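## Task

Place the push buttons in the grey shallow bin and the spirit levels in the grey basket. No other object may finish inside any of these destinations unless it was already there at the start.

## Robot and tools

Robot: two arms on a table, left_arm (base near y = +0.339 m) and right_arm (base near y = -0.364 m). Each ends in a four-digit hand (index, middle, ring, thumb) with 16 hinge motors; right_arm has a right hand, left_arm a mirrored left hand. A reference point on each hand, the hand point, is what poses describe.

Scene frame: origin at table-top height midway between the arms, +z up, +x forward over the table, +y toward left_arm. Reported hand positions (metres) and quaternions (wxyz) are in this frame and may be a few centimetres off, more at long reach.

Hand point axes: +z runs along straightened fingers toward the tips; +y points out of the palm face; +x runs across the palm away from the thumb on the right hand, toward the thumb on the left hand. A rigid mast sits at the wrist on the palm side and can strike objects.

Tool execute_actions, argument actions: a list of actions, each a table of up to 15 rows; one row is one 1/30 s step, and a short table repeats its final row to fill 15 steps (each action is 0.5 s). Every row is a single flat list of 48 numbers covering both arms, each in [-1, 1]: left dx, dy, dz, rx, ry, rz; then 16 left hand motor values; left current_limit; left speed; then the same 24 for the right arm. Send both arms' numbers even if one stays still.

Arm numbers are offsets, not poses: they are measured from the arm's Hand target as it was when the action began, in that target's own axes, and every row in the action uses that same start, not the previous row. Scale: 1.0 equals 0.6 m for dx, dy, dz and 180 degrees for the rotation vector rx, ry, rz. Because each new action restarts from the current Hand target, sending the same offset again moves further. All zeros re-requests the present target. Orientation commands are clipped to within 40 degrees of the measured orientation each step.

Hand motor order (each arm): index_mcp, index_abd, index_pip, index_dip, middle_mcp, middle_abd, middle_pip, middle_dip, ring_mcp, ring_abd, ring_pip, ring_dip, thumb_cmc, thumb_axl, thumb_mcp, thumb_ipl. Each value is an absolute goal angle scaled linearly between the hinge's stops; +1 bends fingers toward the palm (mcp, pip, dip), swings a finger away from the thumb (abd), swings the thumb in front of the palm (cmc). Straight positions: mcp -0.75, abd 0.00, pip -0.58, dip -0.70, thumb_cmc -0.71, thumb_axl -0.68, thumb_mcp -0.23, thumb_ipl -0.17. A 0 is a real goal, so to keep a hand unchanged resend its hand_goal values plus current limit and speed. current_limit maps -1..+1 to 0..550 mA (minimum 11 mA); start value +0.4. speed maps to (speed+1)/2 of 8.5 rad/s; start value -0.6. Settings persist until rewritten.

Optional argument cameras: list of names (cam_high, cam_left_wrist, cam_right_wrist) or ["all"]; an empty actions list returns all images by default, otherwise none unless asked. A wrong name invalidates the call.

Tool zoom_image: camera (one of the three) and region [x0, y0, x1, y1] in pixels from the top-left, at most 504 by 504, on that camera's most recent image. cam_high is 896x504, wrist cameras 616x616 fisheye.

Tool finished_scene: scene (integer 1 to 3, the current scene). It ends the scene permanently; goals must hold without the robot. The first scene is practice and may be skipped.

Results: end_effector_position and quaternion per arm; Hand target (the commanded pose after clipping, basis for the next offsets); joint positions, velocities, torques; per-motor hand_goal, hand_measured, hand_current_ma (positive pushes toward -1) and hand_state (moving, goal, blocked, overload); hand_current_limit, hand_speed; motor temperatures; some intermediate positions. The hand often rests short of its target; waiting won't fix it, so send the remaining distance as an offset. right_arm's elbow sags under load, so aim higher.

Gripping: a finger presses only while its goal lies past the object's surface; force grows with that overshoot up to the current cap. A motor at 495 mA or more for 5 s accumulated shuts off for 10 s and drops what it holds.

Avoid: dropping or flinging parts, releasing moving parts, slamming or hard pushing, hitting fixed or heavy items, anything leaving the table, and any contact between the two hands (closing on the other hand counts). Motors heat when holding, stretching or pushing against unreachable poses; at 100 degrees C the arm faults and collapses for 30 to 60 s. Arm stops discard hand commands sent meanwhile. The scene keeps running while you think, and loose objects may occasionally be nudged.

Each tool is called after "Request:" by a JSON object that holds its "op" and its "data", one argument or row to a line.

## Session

Request:
{"op": "execute_actions", "data": {
  "actions": []
}}

Request:
{"op": "zoom_image", "data": {
  "camera": "cam_high",
  "region": [220, 110, 680, 400]
}}

Scene clock: 0.00 s.
left_arm: end_effector_position=(+0.4729, +0.1905, +0.2921) hand_goal=(-0.754, +0.000, -0.576, -0.696, -0.754, +0.000, -0.576, -0.696, -0.754, +0.000, -0.576, -0.696, -0.714, -0.678, -0.226, -0.168) hand_measured=(-0.754, +0.000, -0.576, -0.696, -0.754, +0.000, -0.576, -0.696, -0.754, +0.000, -0.576, -0.696, -0.714, -0.678, -0.226, -0.168) hand_current_ma=(+0, +0, +0, +0, +0, +0, +0, +0, +0, +0, +0, +0, +0, +0, +0, +0) hand_state=(goal, goal, goal, goal, goal, goal, goal, goal, goal, goal, goal, goal, goal, goal, goal, goal) hand_current_limit=0.40 hand_speed=-0.60 end_effector_quat_wxyz=(+0.169, +0.553, +0.816, +0.001) | right_arm: end_effector_position=(+0.3340, -0.4266, +0.3352) hand_goal=(-0.754, +0.000, -0.576, -0.696, -0.754, +0.000, -0.576, -0.696, -0.754, +0.000, -0.576, -0.696, -0.714, -0.678, -0.226, -0.168) hand_measured=(-0.754, +0.000, -0.576, -0.696, -0.754, +0.000, -0.576, -0.696, -0.754, +0.000, -0.576, -0.696, -0.714, -0.678, -0.226, -0.168) hand_current_ma=(+0, +0, +0, +0, +0, +0, +0, +0, +0, +0, +0, +0, +0, +0, +0, +0) hand_state=(goal, goal, goal, goal, goal, goal, goal, goal, goal, goal, goal, goal, goal, goal, goal, goal) hand_current_limit=0.40 hand_speed=-0.60 end_effector_quat_wxyz=(+0.268, +0.478, +0.829, +0.111)
Joint positions: left_arm=[-0.532 1.206 1.214 -1.241 0.031 -0.88] | right_arm=[-0.446 0.617 0.729 -1.119 -0.177 -0.925]
Joint velocities: within noise
Joint torques (N m): no reading
Motor temperatures (°C): left_arm=[24 28 29 25 26 26] | right_arm=[24 25 27 24 24 26]
Heat: left arm: hottest elbow 29 °C; right arm: hottest elbow 27 °C.
Hand target: left_arm +0.4791, +0.1872, +0.3119; +0.190, +0.551, +0.812, +0.003 | right_arm +0.3372, -0.4282, +0.3507; +0.282, +0.475, +0.826, +0.112
camera_calibration:
cam_left_wrist: T_world_to_cam=[[-0.270127, -0.957414, 0.101934, 0.244584], [-0.804061, 0.282554, 0.523115, 0.114253], [-0.529639, 0.0593466, -0.846144, 0.608606], [0, 0, 0, 1]] pos_world=[0.480277, 0.165767, 0.43027]
cam_right_wrist: T_world_to_cam=[[0.794442, -0.349693, 0.496565, -0.542424], [-0.599598, -0.581726, 0.549616, -0.280681], [0.0966674, -0.734377, -0.671823, -0.000373784], [0, 0, 0, 1]] pos_world=[0.262665, -0.353236, 0.423364]

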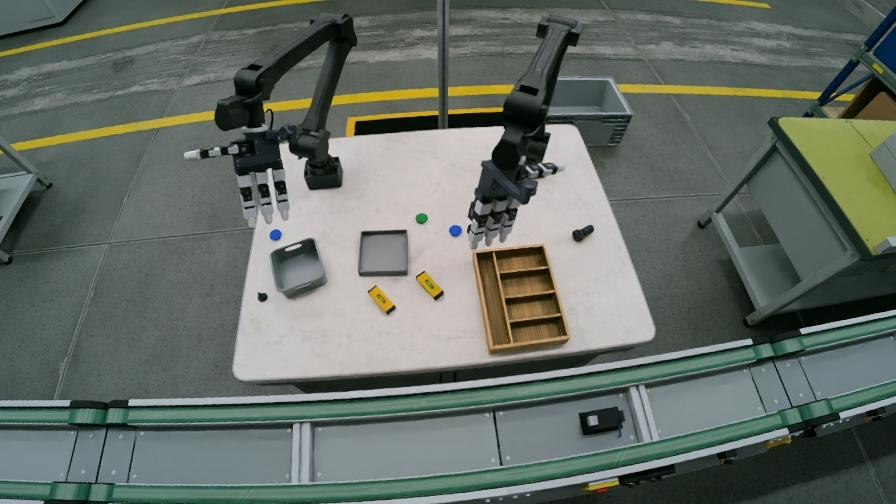

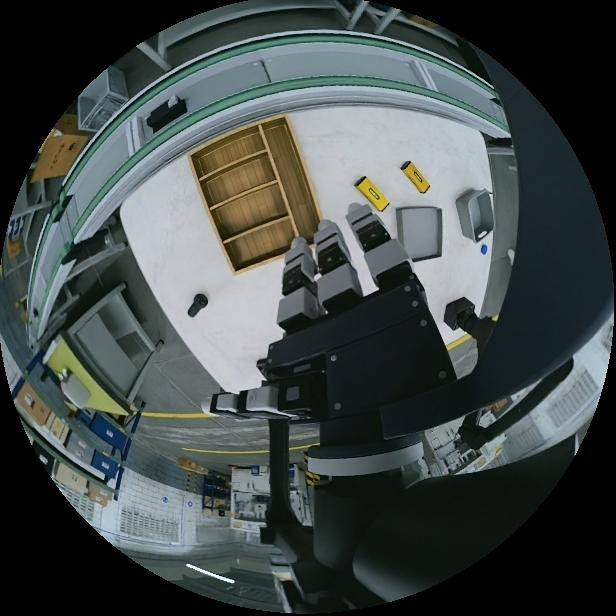

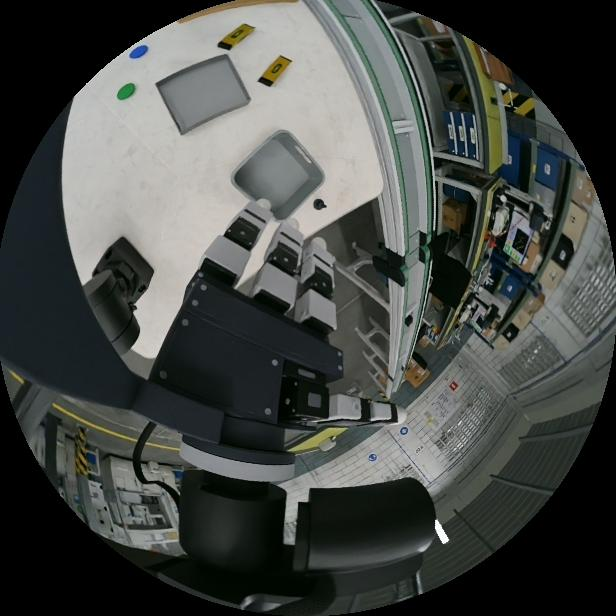

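Scaled by 1.096 from the camera's 896x504 image, which has a finer 1280x720 frame.

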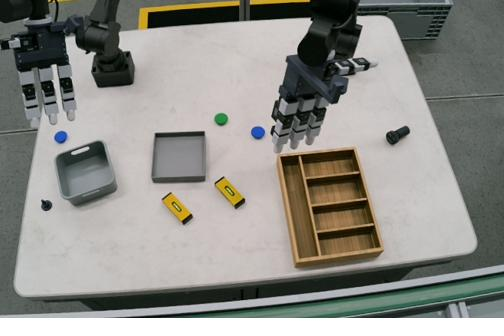

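Request:
{"op": "zoom_image", "data": {
  "camera": "cam_high",
  "region": [230, 190, 480, 330]
}}

Request:
{"op": "zoom_image", "data": {
  "camera": "cam_right_wrist",
  "region": [90, 10, 390, 260]
}}

Scaled by 2.016 from the camera's 896x504 image, which has a finer 1280x720 frame.

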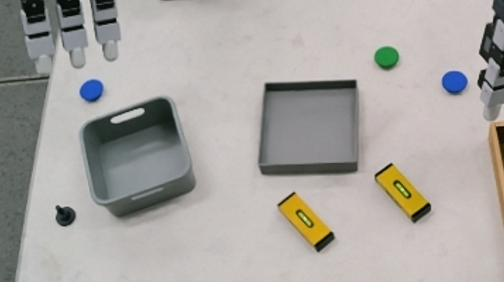

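Scaled by 1.680 from the camera's 616x616 image, which has a finer 880x880 frame.

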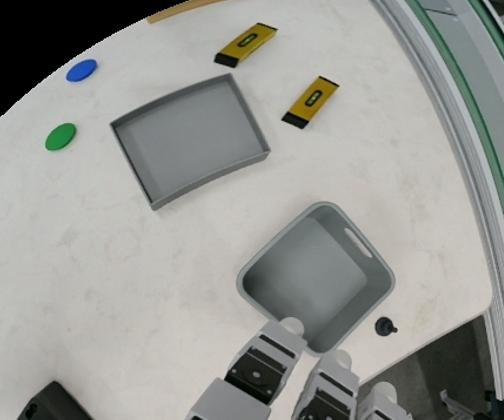

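Request:
{"op": "execute_actions", "data": {
  "actions": [
    [[0,0,0,0.0268,0.055,-0.0502,-0.754,-0.22,-0.576,-0.696,-0.754,0.22,-0.576,-0.696,-0.754,0,0.9,0.5,-0.714,-0.678,-0.226,-0.168,0.4,-0.6,0,0,0,0.0686,0.0706,-0.0397,-0.754,-0.22,-0.576,-0.696,-0.754,0.22,-0.576,-0.696,-0.754,0,0.9,0.5,-0.714,-0.678,-0.226,-0.168,0.4,-0.6]],
    [[0,0,0,0.0268,0.055,-0.0502,-0.754,-0.22,-0.576,-0.696,-0.754,0.22,-0.576,-0.696,-0.754,0,0.9,0.5,-0.714,-0.678,-0.226,-0.168,0.4,-0.6,0,0,0,0.0686,0.0706,-0.0397,-0.754,-0.22,-0.576,-0.696,-0.754,0.22,-0.576,-0.696,-0.754,0,0.9,0.5,-0.714,-0.678,-0.226,-0.168,0.4,-0.6]]
  ],
  "cameras": []
}}

Scene clock: 61.57 s.
left_arm: end_effector_position=(+0.4764, +0.1915, +0.2883) hand_goal=(-0.754, -0.220, -0.576, -0.696, -0.754, +0.220, -0.576, -0.696, -0.754, +0.000, +0.900, +0.500, -0.714, -0.678, -0.226, -0.168) hand_measured=(-0.754, -0.218, -0.576, -0.696, -0.752, +0.216, -0.576, -0.696, -0.754, +0.002, +0.894, +0.496, -0.714, -0.678, -0.220, -0.168) hand_current_ma=(+0, +0, +0, +0, +0, -1, +0, +0, +0, +0, -3, -1, +0, +0, +4, +0) hand_state=(goal, goal, goal, goal, goal, goal, goal, goal, goal, goal, goal, goal, goal, goal, goal, goal) hand_current_limit=0.40 hand_speed=-0.60 end_effector_quat_wxyz=(-0.024, +0.428, +0.903, +0.003) | right_arm: end_effector_position=(+0.3352, -0.4321, +0.3362) hand_goal=(-0.754, -0.220, -0.576, -0.696, -0.754, +0.220, -0.576, -0.696, -0.754, +0.000, +0.900, +0.500, -0.714, -0.678, -0.226, -0.168) hand_measured=(-0.754, -0.218, -0.576, -0.696, -0.754, +0.218, -0.576, -0.696, -0.756, +0.002, +0.892, +0.496, -0.716, -0.678, -0.222, -0.168) hand_current_ma=(-1, +10, +3, +0, -1, -6, +3, +0, -12, +7, -35, -14, -7, +3, +18, +2) hand_state=(goal, goal, goal, goal, goal, goal, goal, goal, goal, goal, goal, goal, goal, goal, goal, goal) hand_current_limit=0.40 hand_speed=-0.60 end_effector_quat_wxyz=(+0.009, +0.394, +0.919, +0.005)
Joint positions: left_arm=[-0.556 1.523 1.574 -1.67 -0.003 -1.205] | right_arm=[-0.424 1.029 1.141 -1.665 -0.01 -1.19]
Joint torques (N m): left_arm=[-0.44 -14.39 10.54 -0.55 0.08 -0.3] | right_arm=[0.21 -4.84 9.42 -0.28 0.14 0.06]
Motor temperatures (°C): left_arm=[24 29 40 25 26 26] | right_arm=[24 25 33 24 24 26]
Heat: left arm: hottest elbow 40 °C; right arm: hottest elbow 33 °C.
Hand target: left_arm +0.4790, +0.1872, +0.3117; +0.000, +0.423, +0.906, +0.000 | right_arm +0.3372, -0.4282, +0.3508; +0.000, +0.383, +0.924, +0.000
Off the commanded pose: left_arm 0.024 m, 3 deg | right_arm 0.015 m, 2 deg.
joint sent to its limit (right arm) — joint 4 (wrist pitch), lower limit. The joint targets still meet the commanded pose.
Step readings (end_effector_position of left_arm | right_arm):
0: (+0.4729, +0.1905, +0.2921) | (+0.3340, -0.4266, +0.3352)
1: (+0.4709, +0.1940, +0.2930) | (+0.3316, -0.4265, +0.3335)
2: (+0.4673, +0.1982, +0.2946) | (+0.3252, -0.4251, +0.3290)
4: (+0.4704, +0.1950, +0.2977) | (+0.3282, -0.4280, +0.3308)
8: (+0.4795, +0.1879, +0.2905) | (+0.3414, -0.4328, +0.3318)
15: (+0.4758, +0.1907, +0.2847) | (+0.3353, -0.4282, +0.3310)
16: (+0.4728, +0.1929, +0.2867) | (+0.3313, -0.4302, +0.3302)
17: (+0.4682, +0.1957, +0.2901) | (+0.3222, -0.4303, +0.3284)
19: (+0.4720, +0.1940, +0.2979) | (+0.3262, -0.4339, +0.3362)
23: (+0.4812, +0.1886, +0.2942) | (+0.3413, -0.4365, +0.3343)
30: (+0.4772, +0.1910, +0.2881) | (+0.3356, -0.4325, +0.3359)
No camera images: "cameras" was empty.

Request:
{"op": "execute_actions", "data": {
  "actions": [
    [[-0.009,-0.15,0.03,0,0,0,-0.754,-0.22,-0.576,-0.696,-0.754,0.22,-0.576,-0.696,-0.754,0,0.9,0.5,-0.714,-0.678,-0.226,-0.168,0.4,-0.8,0.004,-0.023,0.067,0,0,0,-0.754,-0.22,-0.576,-0.696,-0.754,0.22,-0.576,-0.696,-0.754,0,0.9,0.5,-0.714,-0.678,-0.226,-0.168,0.4,-0.8]],
    [[-0.009,-0.15,0.06,0,0,0,-0.754,-0.22,-0.576,-0.696,-0.754,0.22,-0.576,-0.696,-0.754,0,0.9,0.5,-0.714,-0.678,-0.226,-0.168,0.4,-0.8,0.004,-0.023,0.067,0,0,0,-0.754,-0.22,-0.576,-0.696,-0.754,0.22,-0.576,-0.696,-0.754,0,0.9,0.5,-0.714,-0.678,-0.226,-0.168,0.4,-0.8]],
    [[-0.009,-0.15,0.06,0,0,0,-0.754,-0.22,-0.576,-0.696,-0.754,0.22,-0.576,-0.696,-0.754,0,0.9,0.5,-0.714,-0.678,-0.226,-0.168,0.4,-0.8,0.004,-0.023,0.067,0,0,0,-0.754,-0.22,-0.576,-0.696,-0.754,0.22,-0.576,-0.696,-0.754,0,0.9,0.5,-0.714,-0.678,-0.226,-0.168,0.4,-0.8]]
  ],
  "cameras": ["all"]
}}

Request:
{"op": "zoom_image", "data": {
  "camera": "cam_left_wrist",
  "region": [200, 110, 440, 350]
}}

Request:
{"op": "zoom_image", "data": {
  "camera": "cam_right_wrist",
  "region": [200, 110, 440, 350]
}}

Scene clock: 70.83 s.
left_arm: end_effector_position=(+0.2816, +0.0047, +0.2131) hand_goal=(-0.754, -0.220, -0.576, -0.696, -0.754, +0.220, -0.576, -0.696, -0.754, +0.000, +0.900, +0.500, -0.714, -0.678, -0.226, -0.168) hand_measured=(-0.754, -0.218, -0.576, -0.696, -0.754, +0.218, -0.576, -0.696, -0.756, +0.002, +0.894, +0.498, -0.714, -0.678, -0.222, -0.168) hand_current_ma=(+0, +0, +0, +0, +0, -1, +0, +0, +0, +0, -3, -1, +0, +0, +2, +0) hand_state=(goal, goal, goal, goal, goal, goal, goal, goal, goal, goal, goal, goal, goal, goal, goal, goal) hand_current_limit=0.40 hand_speed=-0.80 end_effector_quat_wxyz=(-0.014, +0.430, +0.903, +0.011) | right_arm: end_effector_position=(+0.2984, -0.4482, +0.2255) hand_goal=(-0.754, -0.220, -0.576, -0.696, -0.754, +0.220, -0.576, -0.696, -0.754, +0.000, +0.900, +0.500, -0.714, -0.678, -0.226, -0.168) hand_measured=(-0.752, -0.218, -0.576, -0.696, -0.752, +0.220, -0.576, -0.696, -0.756, +0.002, +0.896, +0.496, -0.714, -0.678, -0.222, -0.168) hand_current_ma=(+9, +6, +3, +0, +8, -3, +3, +0, -5, +7, -22, -14, +3, +3, +20, +2) hand_state=(goal, goal, goal, goal, goal, goal, goal, goal, goal, goal, goal, goal, goal, goal, goal, goal) hand_current_limit=0.40 hand_speed=-0.80 end_effector_quat_wxyz=(-0.012, +0.386, +0.922, +0.001)
Joint positions: left_arm=[-1.172 1.54 1.392 -1.458 0.002 -1.817] | right_arm=[-0.541 0.998 0.838 -1.434 0.002 -1.325]
Joint torques (N m): left_arm=[-0.26 -14.45 8.36 0.28 -0.04 -0.11] | right_arm=[-1.32 -3.78 7.87 0.61 -0.02 0.06]
Heat: left arm: hottest elbow 39 °C; right arm: hottest elbow 33 °C.
Hand target: left_arm +0.2824, +0.0015, +0.2218; +0.000, +0.423, +0.906, +0.000 | right_arm +0.3028, -0.4524, +0.2302; +0.000, +0.383, +0.924, +0.000
Off the commanded pose: left_arm 0.009 m, 2 deg | right_arm 0.008 m, 1 deg.
Step readings (end_effector_position of left_arm | right_arm):
0: (+0.4764, +0.1915, +0.2883) | (+0.3352, -0.4321, +0.3362)
1: (+0.4706, +0.1858, +0.2862) | (+0.3340, -0.4322, +0.3323)
2: (+0.4650, +0.1819, +0.2847) | (+0.3332, -0.4327, +0.3290)
4: (+0.4414, +0.1562, +0.2800) | (+0.3278, -0.4325, +0.3166)
8: (+0.4086, +0.1133, +0.2798) | (+0.3225, -0.4317, +0.3068)
15: (+0.4108, +0.1227, +0.2813) | (+0.3229, -0.4317, +0.3069)
16: (+0.4063, +0.1201, +0.2768) | (+0.3221, -0.4328, +0.3012)
17: (+0.4016, +0.1162, +0.2733) | (+0.3232, -0.4350, +0.2964)
19: (+0.3778, +0.0934, +0.2613) | (+0.3164, -0.4382, +0.2786)
23: (+0.3398, +0.0567, +0.2494) | (+0.3085, -0.4405, +0.2641)
30: (+0.3441, +0.0637, +0.2493) | (+0.3099, -0.4408, +0.2646)
31: (+0.3400, +0.0608, +0.2460) | (+0.3091, -0.4416, +0.2593)
32: (+0.3360, +0.0552, +0.2434) | (+0.3107, -0.4439, +0.2550)
34: (+0.3132, +0.0312, +0.2348) | (+0.3051, -0.4470, +0.2386)
38: (+0.2739, -0.0034, +0.2186) | (+0.2969, -0.4480, +0.2251)
45: (+0.2790, +0.0020, +0.2129) | (+0.2985, -0.4484, +0.2255)
camera_calibration:
cam_left_wrist: T_world_to_cam=[[0.0427848, -0.998368, -0.0378164, -0.0350677], [-0.626909, -0.0562995, 0.777056, -0.0480622], [-0.777917, -0.00953878, -0.628295, 0.475385], [0, 0, 0, 1]] pos_world=[0.34118, -0.0331818, 0.334703]
cam_right_wrist: T_world_to_cam=[[0.990102, -0.121091, -0.0709529, -0.295174], [-0.0292758, -0.672624, 0.739405, -0.50798], [-0.13726, -0.730009, -0.669512, -0.015299], [0, 0, 0, 1]] pos_world=[0.275281, -0.388591, 0.344417]

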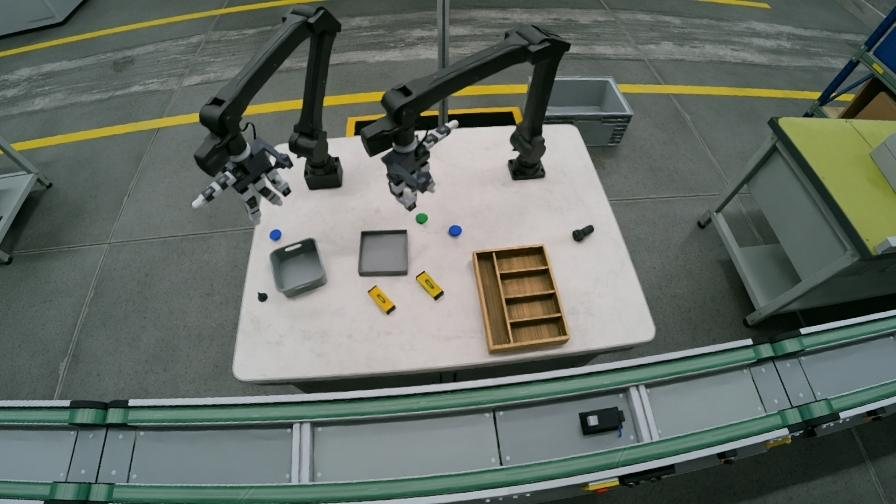

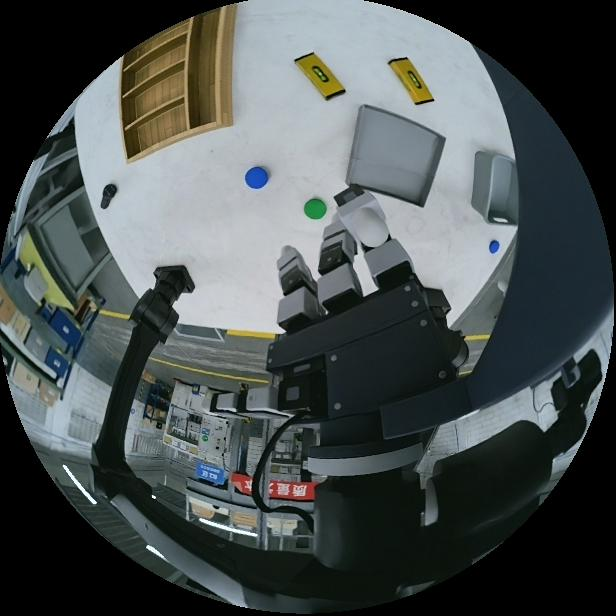

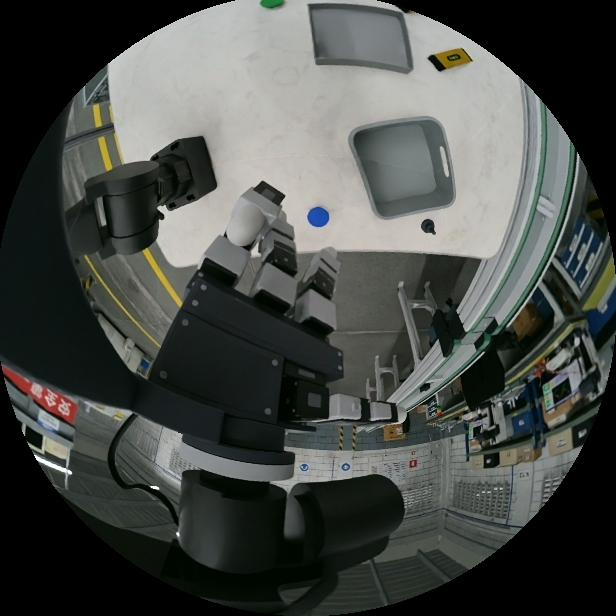

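Scaled by 2.100 from the camera's 616x616 image, which has a finer 880x880 frame.

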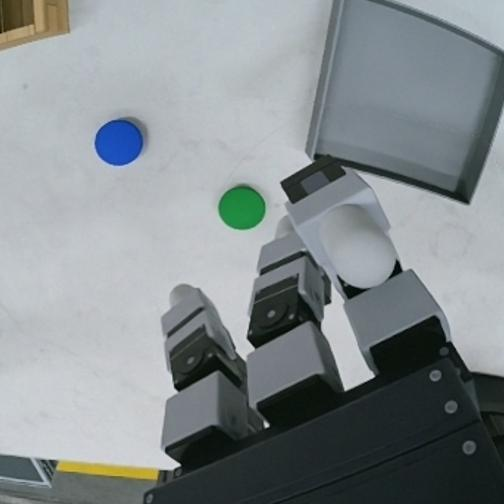

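Scaled by 2.100 from the camera's 616x616 image, which has a finer 880x880 frame.

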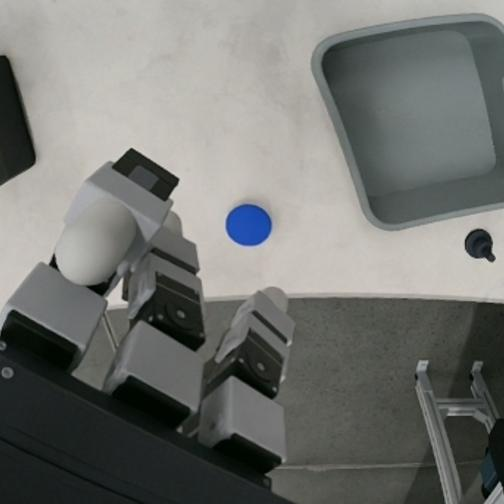

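Request:
{"op": "execute_actions", "data": {
  "actions": [
    [[0.0087,-0.0045,0.08,0,0,0,-0.754,-0.22,-0.576,-0.696,-0.754,0.22,-0.576,-0.696,-0.754,0,0.9,0.5,-0.714,-0.678,-0.226,-0.168,0.4,-0.8,-0.0265,0.004,0.08,0,0,0,-0.754,-0.22,-0.576,-0.696,-0.754,0.22,-0.576,-0.696,-0.754,0,0.9,0.5,-0.714,-0.678,-0.226,-0.168,0.4,-0.8]],
    [[0,0,0.06,0,0,0,-0.754,-0.22,-0.576,-0.696,-0.754,0.22,-0.576,-0.696,-0.754,0,0.9,0.5,-0.714,-0.678,-0.226,-0.168,0.4,-0.8,0,0,0.06,0,0,0,-0.754,-0.22,-0.576,-0.696,-0.754,0.22,-0.576,-0.696,-0.754,0,0.9,0.5,-0.714,-0.678,-0.226,-0.168,0.4,-0.8]]
  ],
  "cameras": ["cam_left_wrist", "cam_right_wrist"]
}}

Request:
{"op": "zoom_image", "data": {
  "camera": "cam_left_wrist",
  "region": [220, 150, 420, 350]
}}

Request:
{"op": "zoom_image", "data": {
  "camera": "cam_right_wrist",
  "region": [240, 170, 380, 310]
}}

Scene clock: 83.20 s.
left_arm: end_effector_position=(+0.2777, +0.0108, +0.1325) hand_goal=(-0.754, -0.220, -0.576, -0.696, -0.754, +0.220, -0.576, -0.696, -0.754, +0.000, +0.900, +0.500, -0.714, -0.678, -0.226, -0.168) hand_measured=(-0.754, -0.220, -0.576, -0.696, -0.754, +0.218, -0.576, -0.696, -0.756, +0.002, +0.894, +0.498, -0.714, -0.678, -0.222, -0.168) hand_current_ma=(+0, +0, +0, +0, +0, +0, +0, +0, +0, +0, -2, -1, +0, +0, +2, +0) hand_state=(goal, goal, goal, goal, goal, goal, goal, goal, goal, goal, goal, goal, goal, goal, goal, goal) hand_current_limit=0.40 hand_speed=-0.80 end_effector_quat_wxyz=(-0.012, +0.427, +0.904, +0.009) | right_arm: end_effector_position=(+0.3126, -0.4574, +0.1438) hand_goal=(-0.754, -0.220, -0.576, -0.696, -0.754, +0.220, -0.576, -0.696, -0.754, +0.000, +0.900, +0.500, -0.714, -0.678, -0.226, -0.168) hand_measured=(-0.752, -0.218, -0.576, -0.696, -0.752, +0.220, -0.576, -0.696, -0.756, +0.002, +0.896, +0.496, -0.714, -0.678, -0.222, -0.168) hand_current_ma=(+5, +8, +3, +0, +4, +1, +3, +0, -5, +7, -19, -14, +2, +3, +20, +2) hand_state=(goal, goal, goal, goal, goal, goal, goal, goal, goal, goal, goal, goal, goal, goal, goal, goal) hand_current_limit=0.40 hand_speed=-0.80 end_effector_quat_wxyz=(-0.009, +0.384, +0.923, +0.000)
Joint positions: left_arm=[-1.173 1.572 1.213 -1.24 0.002 -1.826] | right_arm=[-0.543 1.123 0.695 -1.161 0.002 -1.331]
Joint torques (N m): left_arm=[-0.5 -13.39 7.65 0.44 -0.08 -0.24] | right_arm=[-1.55 -4.54 7.01 0.61 -0.02 0.06]
Heat: left arm: hottest elbow 39 °C; right arm: hottest elbow 33 °C.
Hand target: left_arm +0.2769, +0.0037, +0.1378; +0.000, +0.423, +0.906, +0.000 | right_arm +0.3158, -0.4619, +0.1462; +0.000, +0.383, +0.924, +0.000
Off the commanded pose: left_arm 0.009 m, 2 deg | right_arm 0.006 m, 1 deg.
Step readings (end_effector_position of left_arm | right_arm):
0: (+0.2816, +0.0047, +0.2131) | (+0.2984, -0.4482, +0.2255)
1: (+0.2813, +0.0051, +0.2069) | (+0.2999, -0.4492, +0.2207)
2: (+0.2822, +0.0033, +0.2013) | (+0.3055, -0.4528, +0.2162)
4: (+0.2803, +0.0064, +0.1856) | (+0.3108, -0.4564, +0.2003)
8: (+0.2763, +0.0140, +0.1668) | (+0.3113, -0.4566, +0.1780)
15: (+0.2772, +0.0120, +0.1642) | (+0.3126, -0.4574, +0.1774)
16: (+0.2773, +0.0118, +0.1603) | (+0.3128, -0.4575, +0.1736)
17: (+0.2784, +0.0093, +0.1562) | (+0.3160, -0.4595, +0.1701)
19: (+0.2790, +0.0080, +0.1465) | (+0.3158, -0.4594, +0.1581)
23: (+0.2774, +0.0114, +0.1344) | (+0.3110, -0.4564, +0.1439)
30: (+0.2777, +0.0108, +0.1325) | (+0.3126, -0.4574, +0.1438)
camera_calibration:
cam_left_wrist: T_world_to_cam=[[0.0508208, -0.998174, -0.032642, -0.0347628], [-0.628569, -0.0573675, 0.775635, 0.013126], [-0.776092, -0.0189006, -0.630337, 0.421551], [0, 0, 0, 1]] pos_world=[0.33718, -0.0259787, 0.254404]
cam_right_wrist: T_world_to_cam=[[0.990793, -0.118215, -0.0659854, -0.315803], [-0.0307139, -0.670956, 0.740861, -0.452248], [-0.131854, -0.732013, -0.66841, -0.0774859], [0, 0, 0, 1]] pos_world=[0.288788, -0.397492, 0.262422]
Images, in order (width x height): cam_left_wrist 616x616, cam_right_wrist 616x616.

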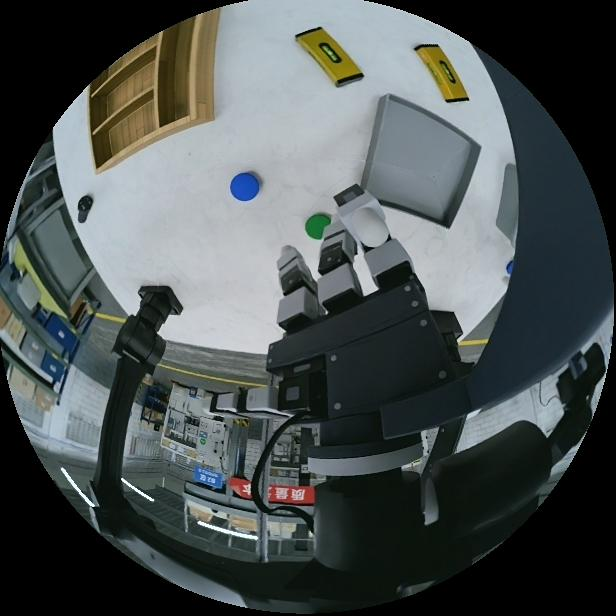

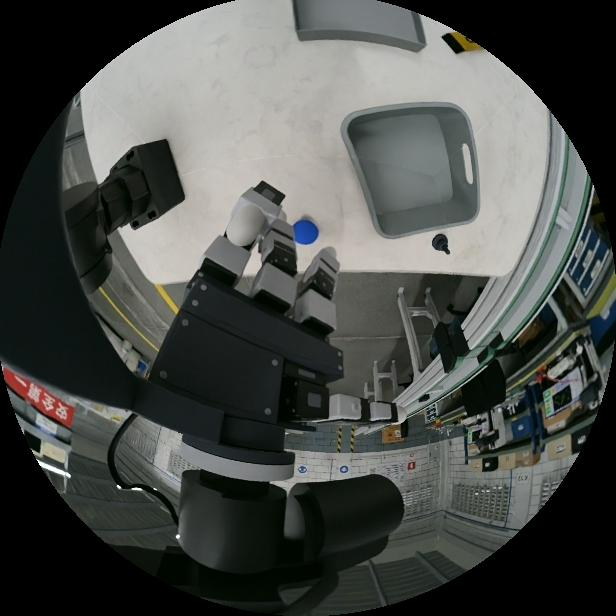

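Scaled by 2.520 from the camera's 616x616 image, which has a finer 880x880 frame.

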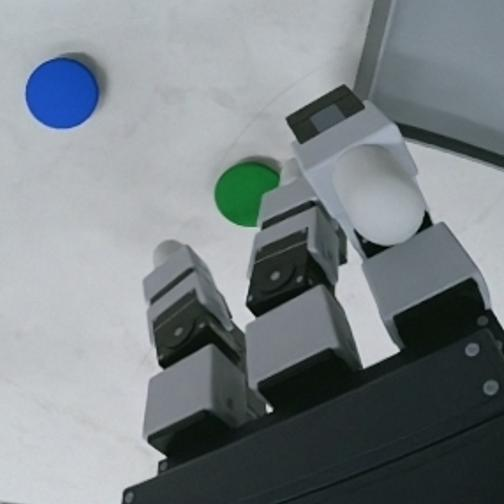

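Scaled by 3.600 from the camera's 616x616 image, which has a finer 880x880 frame.

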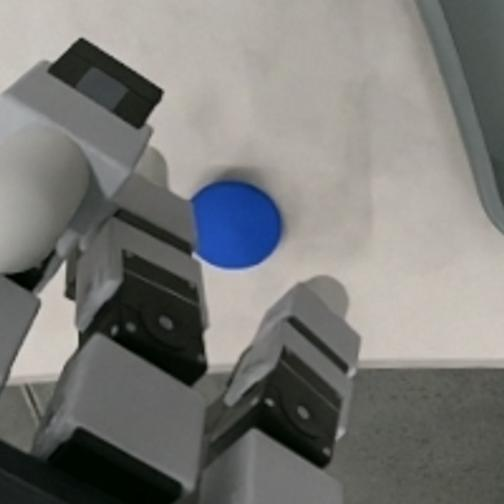

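Request:
{"op": "execute_actions", "data": {
  "actions": [
    [[0,-0.003,0.025,0,0,0,-0.754,-0.22,-0.576,-0.696,-0.754,0.22,-0.576,-0.696,-0.754,0,0.9,0.5,-0.714,-0.678,-0.226,-0.168,0.4,-0.8,0,0,0.03,0,0,0,-0.754,-0.22,-0.576,-0.696,-0.754,0.22,-0.576,-0.696,-0.754,0,0.9,0.5,-0.714,-0.678,-0.226,-0.168,0.4,-0.8]]
  ],
  "cameras": ["cam_left_wrist", "cam_right_wrist"]
}}

Request:
{"op": "zoom_image", "data": {
  "camera": "cam_left_wrist",
  "region": [220, 150, 420, 350]
}}

Request:
{"op": "zoom_image", "data": {
  "camera": "cam_right_wrist",
  "region": [240, 170, 380, 310]
}}

Scene clock: 94.87 s.
left_arm: end_effector_position=(+0.2769, +0.0084, +0.1220) hand_goal=(-0.754, -0.220, -0.576, -0.696, -0.754, +0.220, -0.576, -0.696, -0.754, +0.000, +0.900, +0.500, -0.714, -0.678, -0.226, -0.168) hand_measured=(-0.754, -0.220, -0.576, -0.696, -0.752, +0.220, -0.576, -0.696, -0.756, +0.002, +0.894, +0.498, -0.714, -0.678, -0.222, -0.168) hand_current_ma=(+0, +0, +0, +0, +0, +0, +0, +0, +0, +0, -2, -1, +0, +0, +2, +0) hand_state=(goal, goal, goal, goal, goal, goal, goal, goal, goal, goal, goal, goal, goal, goal, goal, goal) hand_current_limit=0.40 hand_speed=-0.80 end_effector_quat_wxyz=(-0.008, +0.427, +0.904, +0.005) | right_arm: end_effector_position=(+0.3145, -0.4585, +0.1289) hand_goal=(-0.754, -0.220, -0.576, -0.696, -0.754, +0.220, -0.576, -0.696, -0.754, +0.000, +0.900, +0.500, -0.714, -0.678, -0.226, -0.168) hand_measured=(-0.752, -0.218, -0.576, -0.696, -0.752, +0.220, -0.576, -0.696, -0.756, +0.002, +0.896, +0.496, -0.714, -0.678, -0.222, -0.168) hand_current_ma=(+5, +8, +3, +0, +4, +1, +3, +0, -5, +7, -19, -14, +2, +3, +20, +2) hand_state=(goal, goal, goal, goal, goal, goal, goal, goal, goal, goal, goal, goal, goal, goal, goal, goal) hand_current_limit=0.40 hand_speed=-0.80 end_effector_quat_wxyz=(-0.005, +0.384, +0.923, +0.000)
Joint positions: left_arm=[-1.177 1.58 1.193 -1.203 0.002 -1.83] | right_arm=[-0.543 1.146 0.667 -1.101 0.002 -1.331]
Joint torques (N m): left_arm=[-0.56 -13.45 7.25 0.39 -0.07 -0.22] | right_arm=[-1.55 -4.31 6.49 0.66 -0.02 0.06]
Heat: left arm: hottest elbow 38 °C; right arm: hottest elbow 32 °C.
Hand target: left_arm +0.2756, +0.0026, +0.1227; +0.000, +0.423, +0.906, +0.000 | right_arm +0.3157, -0.4619, +0.1282; +0.000, +0.383, +0.924, +0.000
Off the commanded pose: left_arm 0.006 m, 1 deg | right_arm 0.004 m, 1 deg.
Step readings (end_effector_position of left_arm | right_arm):
0: (+0.2777, +0.0108, +0.1325) | (+0.3126, -0.4574, +0.1438)
1: (+0.2777, +0.0104, +0.1312) | (+0.3130, -0.4576, +0.1422)
2: (+0.2781, +0.0091, +0.1294) | (+0.3149, -0.4588, +0.1406)
4: (+0.2782, +0.0076, +0.1261) | (+0.3156, -0.4592, +0.1354)
8: (+0.2769, +0.0085, +0.1221) | (+0.3139, -0.4582, +0.1290)
15: (+0.2769, +0.0084, +0.1220) | (+0.3145, -0.4585, +0.1289)
camera_calibration:
cam_left_wrist: T_world_to_cam=[[0.0509097, -0.998443, -0.0227962, -0.0386513], [-0.63206, -0.0498842, 0.773312, 0.0218583], [-0.773246, -0.0249606, -0.633615, 0.413958], [0, 0, 0, 1]] pos_world=[0.335875, -0.0271681, 0.244506]
cam_right_wrist: T_world_to_cam=[[0.991261, -0.118518, -0.0579306, -0.320028], [-0.0363524, -0.667546, 0.74368, -0.439002], [-0.126811, -0.735075, -0.666021, -0.0912995], [0, 0, 0, 1]] pos_world=[0.289694, -0.398095, 0.24713]
Images, in order (width x height): cam_left_wrist 616x616, cam_right_wrist 616x616.

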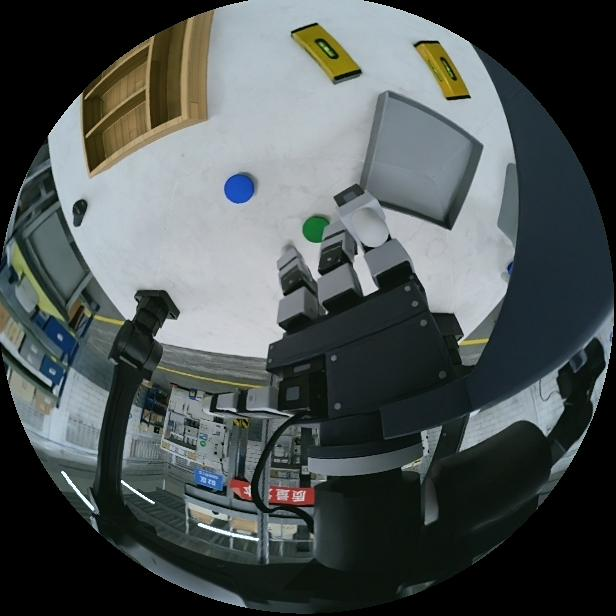

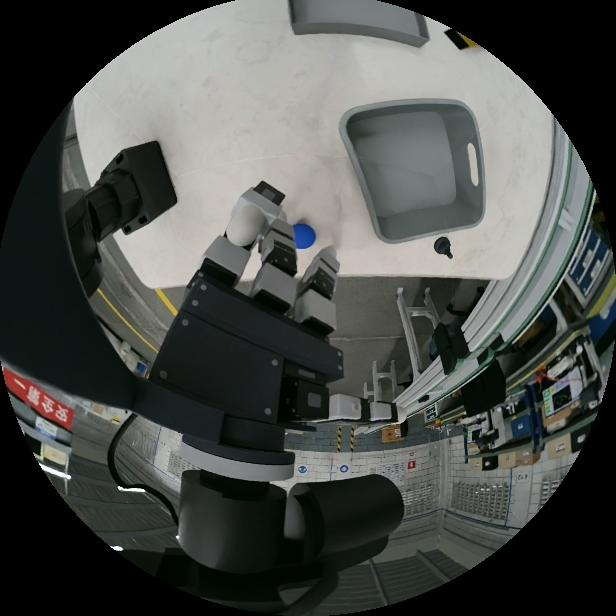

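Scaled by 2.520 from the camera's 616x616 image, which has a finer 880x880 frame.

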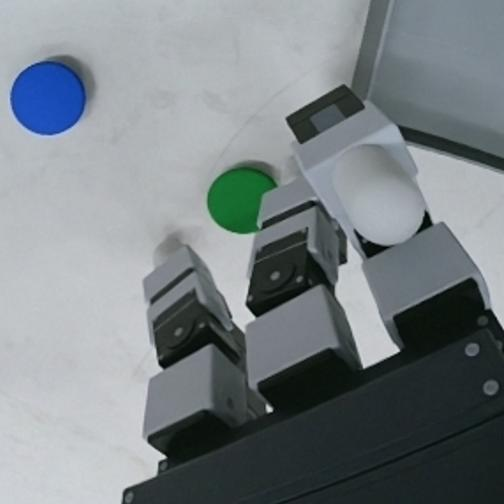

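Scaled by 3.600 from the camera's 616x616 image, which has a finer 880x880 frame.

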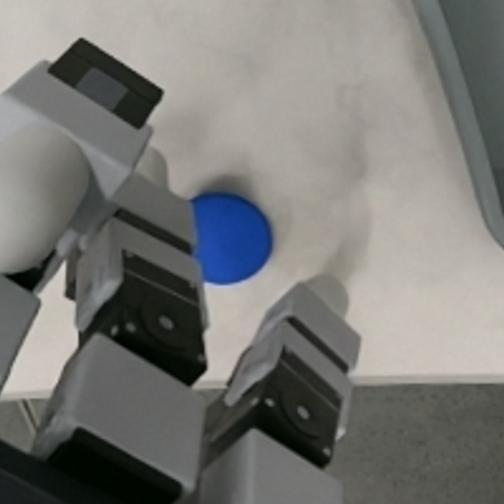

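Request:
{"op": "execute_actions", "data": {
  "actions": [
    [[0,-0.001,0.013,0,0,0,-0.754,-0.22,-0.576,-0.696,-0.754,0.22,-0.576,-0.696,-0.754,0,0.9,0.5,-0.714,-0.678,-0.226,-0.168,0.4,-0.8,0,-0.009,0.015,0,0,0,-0.754,-0.22,-0.576,-0.696,-0.754,0.22,-0.576,-0.696,-0.754,0,0.9,0.5,-0.714,-0.678,-0.226,-0.168,0.4,-0.8]]
  ],
  "cameras": ["cam_left_wrist", "cam_right_wrist"]
}}

Request:
{"op": "zoom_image", "data": {
  "camera": "cam_left_wrist",
  "region": [220, 150, 420, 350]
}}

Request:
{"op": "zoom_image", "data": {
  "camera": "cam_right_wrist",
  "region": [240, 170, 380, 310]
}}

Scene clock: 102.13 s.
left_arm: end_effector_position=(+0.2765, +0.0076, +0.1206) hand_goal=(-0.754, -0.220, -0.576, -0.696, -0.754, +0.220, -0.576, -0.696, -0.754, +0.000, +0.900, +0.500, -0.714, -0.678, -0.226, -0.168) hand_measured=(-0.754, -0.220, -0.576, -0.696, -0.748, +0.210, -0.574, -0.696, -0.756, +0.002, +0.894, +0.498, -0.714, -0.678, -0.222, -0.168) hand_current_ma=(+0, +0, +0, +0, +3, -5, +0, +0, +0, +0, -2, -1, +0, +0, +2, +0) hand_state=(goal, goal, goal, goal, goal, goal, goal, goal, goal, goal, goal, goal, goal, goal, goal, goal) hand_current_limit=0.40 hand_speed=-0.80 end_effector_quat_wxyz=(-0.006, +0.426, +0.905, +0.004) | right_arm: end_effector_position=(+0.3124, -0.4624, +0.1235) hand_goal=(-0.754, -0.220, -0.576, -0.696, -0.754, +0.220, -0.576, -0.696, -0.754, +0.000, +0.900, +0.500, -0.714, -0.678, -0.226, -0.168) hand_measured=(-0.750, -0.216, -0.574, -0.696, -0.752, +0.220, -0.576, -0.696, -0.756, +0.002, +0.896, +0.496, -0.714, -0.678, -0.222, -0.168) hand_current_ma=(+20, +18, +9, +2, +4, +1, +3, +0, -5, +7, -19, -14, +3, +3, +20, +2) hand_state=(goal, goal, goal, goal, goal, goal, goal, goal, goal, goal, goal, goal, goal, goal, goal, goal) hand_current_limit=0.40 hand_speed=-0.80 end_effector_quat_wxyz=(+0.000, +0.384, +0.923, +0.000)
Joint positions: left_arm=[-1.179 1.58 1.19 -1.195 0.002 -1.833] | right_arm=[-0.561 1.15 0.653 -1.074 0 -1.35]
Joint torques (N m): left_arm=[-0.5 -12.22 6.68 0.98 -0.09 -0.2] | right_arm=[-1.73 -3.9 6.15 0.77 0.05 0.06]
Heat: left arm: hottest elbow 37 °C; right arm: hottest elbow 32 °C.
Hand target: left_arm +0.2751, +0.0022, +0.1150; +0.000, +0.423, +0.906, +0.000 | right_arm +0.3119, -0.4657, +0.1192; +0.000, +0.383, +0.924, +0.000
Off the commanded pose: left_arm 0.008 m, 1 deg | right_arm 0.006 m, 0 deg.
Step readings (end_effector_position of left_arm | right_arm):
0: (+0.2769, +0.0084, +0.1220) | (+0.3145, -0.4585, +0.1289)
1: (+0.2769, +0.0084, +0.1213) | (+0.3143, -0.4589, +0.1281)
2: (+0.2769, +0.0081, +0.1206) | (+0.3148, -0.4599, +0.1273)
4: (+0.2767, +0.0078, +0.1206) | (+0.3136, -0.4618, +0.1246)
8: (+0.2766, +0.0077, +0.1206) | (+0.3126, -0.4626, +0.1235)
15: (+0.2765, +0.0076, +0.1206) | (+0.3125, -0.4624, +0.1235)
camera_calibration:
cam_left_wrist: T_world_to_cam=[[0.0521572, -0.998467, -0.0185193, -0.0402977], [-0.633477, -0.0474156, 0.772307, 0.0231194], [-0.772002, -0.0285499, -0.634979, 0.412467], [0, 0, 0, 1]] pos_world=[0.335173, -0.0273638, 0.243307]
cam_right_wrist: T_world_to_cam=[[0.99187, -0.117207, -0.0495707, -0.31939], [-0.041405, -0.665558, 0.745197, -0.43533], [-0.120335, -0.737086, -0.664999, -0.101107], [0, 0, 0, 1]] pos_world=[0.286602, -0.401697, 0.241338]
Images, in order (width x height): cam_left_wrist 616x616, cam_right_wrist 616x616.

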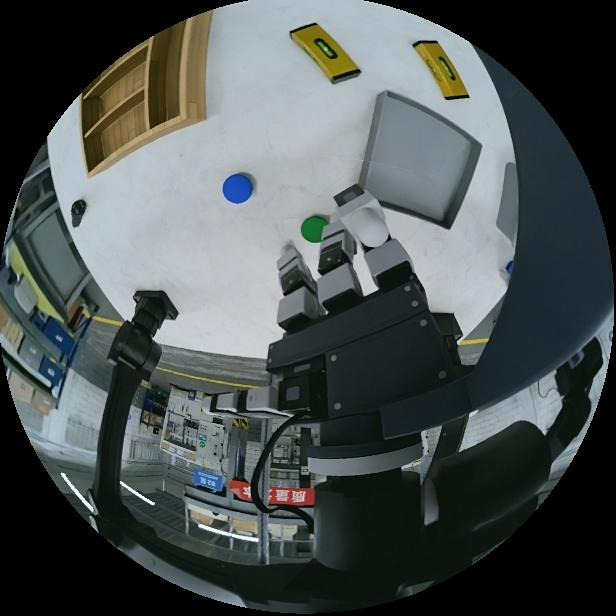

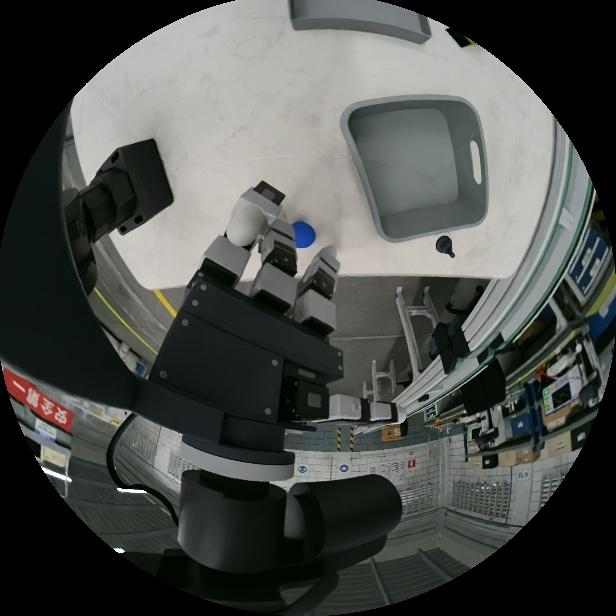

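Scaled by 2.520 from the camera's 616x616 image, which has a finer 880x880 frame.

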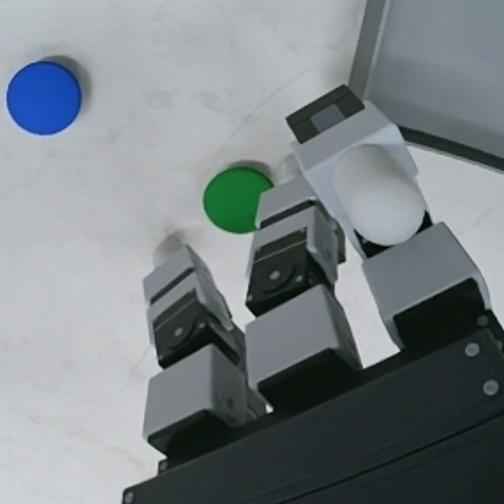

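Scaled by 3.600 from the camera's 616x616 image, which has a finer 880x880 frame.

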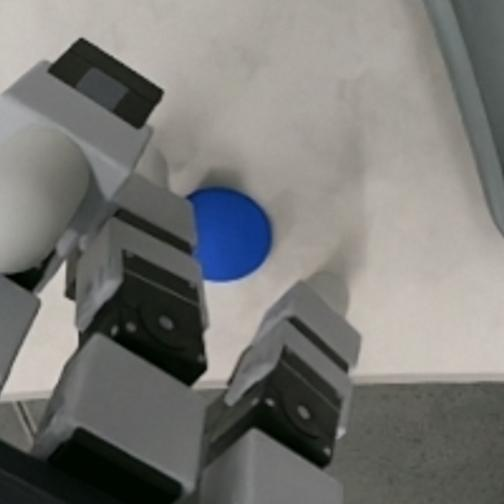

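Request:
{"op": "execute_actions", "data": {
  "actions": [
    [[0,0,0,0,0,0,-0.754,-0.1,-0.576,-0.696,-0.754,0.1,-0.576,-0.696,-0.754,0,0.9,0.5,-0.714,-0.678,-0.226,-0.168,0.4,-0.8,0,0,0,0,0,0,-0.754,-0.1,-0.576,-0.696,-0.754,0.1,-0.576,-0.696,-0.754,0,0.9,0.5,-0.714,-0.678,-0.226,-0.168,0.4,-0.8]],
    [[0,0,0,0,0,0,-0.754,0.18,-0.576,-0.696,-0.754,-0.18,-0.576,-0.696,-0.754,0,0.9,0.5,-0.714,-0.678,-0.226,-0.168,0.4,-0.8,0,0,0,0,0,0,-0.754,0.18,-0.576,-0.696,-0.754,-0.18,-0.576,-0.696,-0.754,0,0.9,0.5,-0.714,-0.678,-0.226,-0.168,0.4,-0.8]],
    [[0,0,0,0,0,0,-0.754,0.18,-0.576,-0.696,-0.754,-0.18,-0.576,-0.696,-0.754,0,0.9,0.5,-0.714,-0.678,-0.226,-0.168,0.65,-0.8,0,0,0,0,0,0,-0.754,0.18,-0.576,-0.696,-0.754,-0.18,-0.576,-0.696,-0.754,0,0.9,0.5,-0.714,-0.678,-0.226,-0.168,0.65,-0.8]]
  ],
  "cameras": ["cam_left_wrist", "cam_right_wrist"]
}}

Request:
{"op": "zoom_image", "data": {
  "camera": "cam_left_wrist",
  "region": [220, 150, 420, 350]
}}

Request:
{"op": "zoom_image", "data": {
  "camera": "cam_right_wrist",
  "region": [240, 170, 380, 310]
}}

Scene clock: 111.53 s.
left_arm: end_effector_position=(+0.2781, +0.0046, +0.1206) hand_goal=(-0.754, +0.180, -0.576, -0.696, -0.754, -0.180, -0.576, -0.696, -0.754, +0.000, +0.900, +0.500, -0.714, -0.678, -0.226, -0.168) hand_measured=(-0.754, -0.040, -0.576, -0.696, -0.748, +0.086, -0.574, -0.696, -0.756, +0.002, +0.894, +0.498, -0.714, -0.678, -0.222, -0.168) hand_current_ma=(+0, -454, +0, +0, +3, +454, +1, +0, +0, +0, -2, -1, +0, +0, +2, +0) hand_state=(goal, blocked, goal, goal, goal, blocked, goal, goal, goal, goal, goal, goal, goal, goal, goal, goal) hand_current_limit=0.65 hand_speed=-0.80 end_effector_quat_wxyz=(+0.000, +0.426, +0.905, -0.001) | right_arm: end_effector_position=(+0.3149, -0.4640, +0.1240) hand_goal=(-0.754, +0.180, -0.576, -0.696, -0.754, -0.180, -0.576, -0.696, -0.754, +0.000, +0.900, +0.500, -0.714, -0.678, -0.226, -0.168) hand_measured=(-0.754, -0.080, -0.574, -0.696, -0.752, +0.048, -0.576, -0.696, -0.756, +0.002, +0.896, +0.496, -0.714, -0.678, -0.222, -0.168) hand_current_ma=(+4, -454, +4, +2, +4, +454, +3, +0, -5, +7, -19, -14, +3, +3, +20, +2) hand_state=(goal, blocked, goal, goal, goal, blocked, goal, goal, goal, goal, goal, goal, goal, goal, goal, goal) hand_current_limit=0.65 hand_speed=-0.80 end_effector_quat_wxyz=(+0.006, +0.384, +0.923, -0.001)
Joint positions: left_arm=[-1.179 1.578 1.19 -1.181 0 -1.833] | right_arm=[-0.561 1.15 0.653 -1.062 0 -1.35]
Joint torques (N m): left_arm=[-0.62 -11.87 6.67 0.5 -0.02 -0.21] | right_arm=[-1.67 -3.84 6.17 0.35 0.03 0.06]
Heat: left arm: hottest elbow 37 °C; right arm: hottest elbow 32 °C.
Hand target: left_arm +0.2751, +0.0023, +0.1148; +0.000, +0.423, +0.906, +0.000 | right_arm +0.3119, -0.4657, +0.1192; +0.000, +0.383, +0.924, +0.000
Off the commanded pose: left_arm 0.007 m, 0 deg | right_arm 0.006 m, 1 deg.
Step readings (end_effector_position of left_arm | right_arm):
0: (+0.2765, +0.0076, +0.1206) | (+0.3124, -0.4623, +0.1235)
1: (+0.2765, +0.0076, +0.1205) | (+0.3125, -0.4624, +0.1236)
2: (+0.2767, +0.0072, +0.1205) | (+0.3128, -0.4626, +0.1236)
4: (+0.2775, +0.0057, +0.1202) | (+0.3141, -0.4635, +0.1238)
8: (+0.2780, +0.0049, +0.1201) | (+0.3149, -0.4640, +0.1240)
15: (+0.2780, +0.0049, +0.1201) | (+0.3149, -0.4640, +0.1240)
16: (+0.2780, +0.0049, +0.1201) | (+0.3149, -0.4640, +0.1240)
17: (+0.2780, +0.0048, +0.1200) | (+0.3149, -0.4640, +0.1240)
19: (+0.2780, +0.0047, +0.1202) | (+0.3149, -0.4640, +0.1240)
23: (+0.2781, +0.0046, +0.1206) | (+0.3149, -0.4640, +0.1240)
30: (+0.2781, +0.0046, +0.1206) | (+0.3149, -0.4640, +0.1240)
31: (+0.2781, +0.0046, +0.1206) | (+0.3149, -0.4640, +0.1240)
32: (+0.2781, +0.0046, +0.1206) | (+0.3149, -0.4640, +0.1240)
34: (+0.2781, +0.0046, +0.1206) | (+0.3149, -0.4640, +0.1240)
38: (+0.2781, +0.0046, +0.1206) | (+0.3149, -0.4640, +0.1240)
45: (+0.2781, +0.0046, +0.1206) | (+0.3149, -0.4640, +0.1240)
camera_calibration:
cam_left_wrist: T_world_to_cam=[[0.0522461, -0.998623, -0.00477008, -0.0450917], [-0.639212, -0.0371115, 0.768135, 0.0259596], [-0.767254, -0.037083, -0.64027, 0.413051], [0, 0, 0, 1]] pos_world=[0.335865, -0.028749, 0.244309]
cam_right_wrist: T_world_to_cam=[[0.992369, -0.117064, -0.0387288, -0.323492], [-0.0486705, -0.66047, 0.749274, -0.432515], [-0.113292, -0.741671, -0.661127, -0.106475], [0, 0, 0, 1]] pos_world=[0.28791, -0.402502, 0.24115]
Images, in order (width x height): cam_left_wrist 616x616, cam_right_wrist 616x616.

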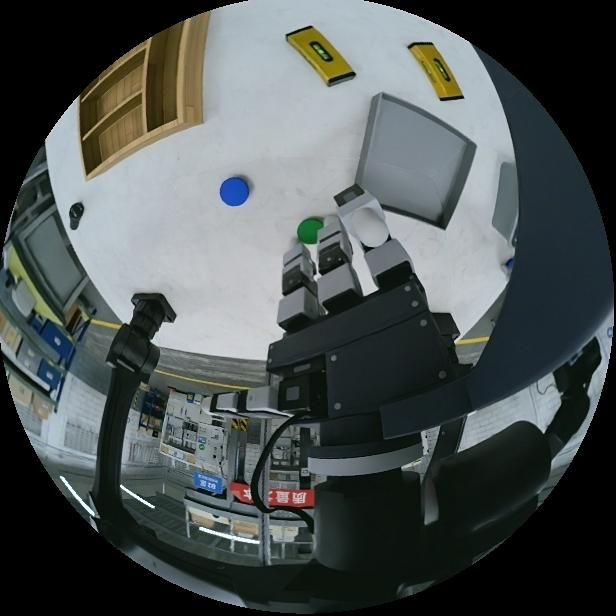

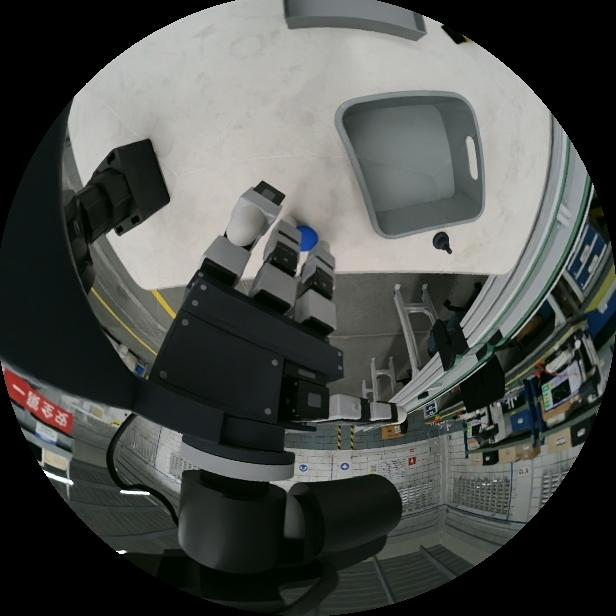

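Scaled by 2.520 from the camera's 616x616 image, which has a finer 880x880 frame.

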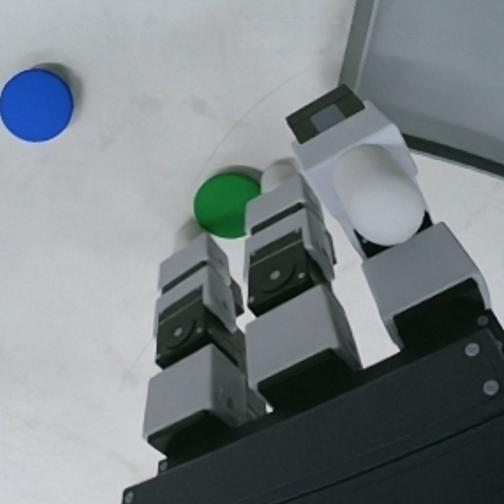

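Scaled by 3.600 from the camera's 616x616 image, which has a finer 880x880 frame.

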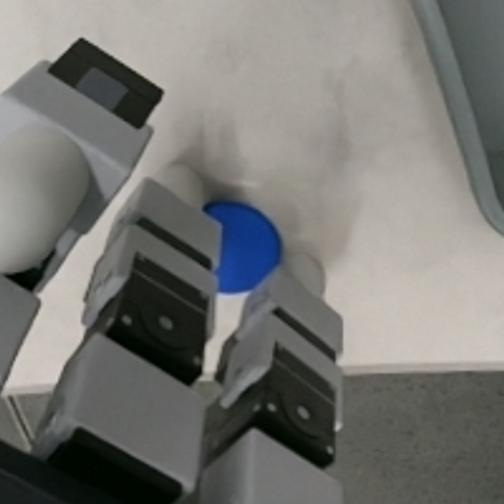

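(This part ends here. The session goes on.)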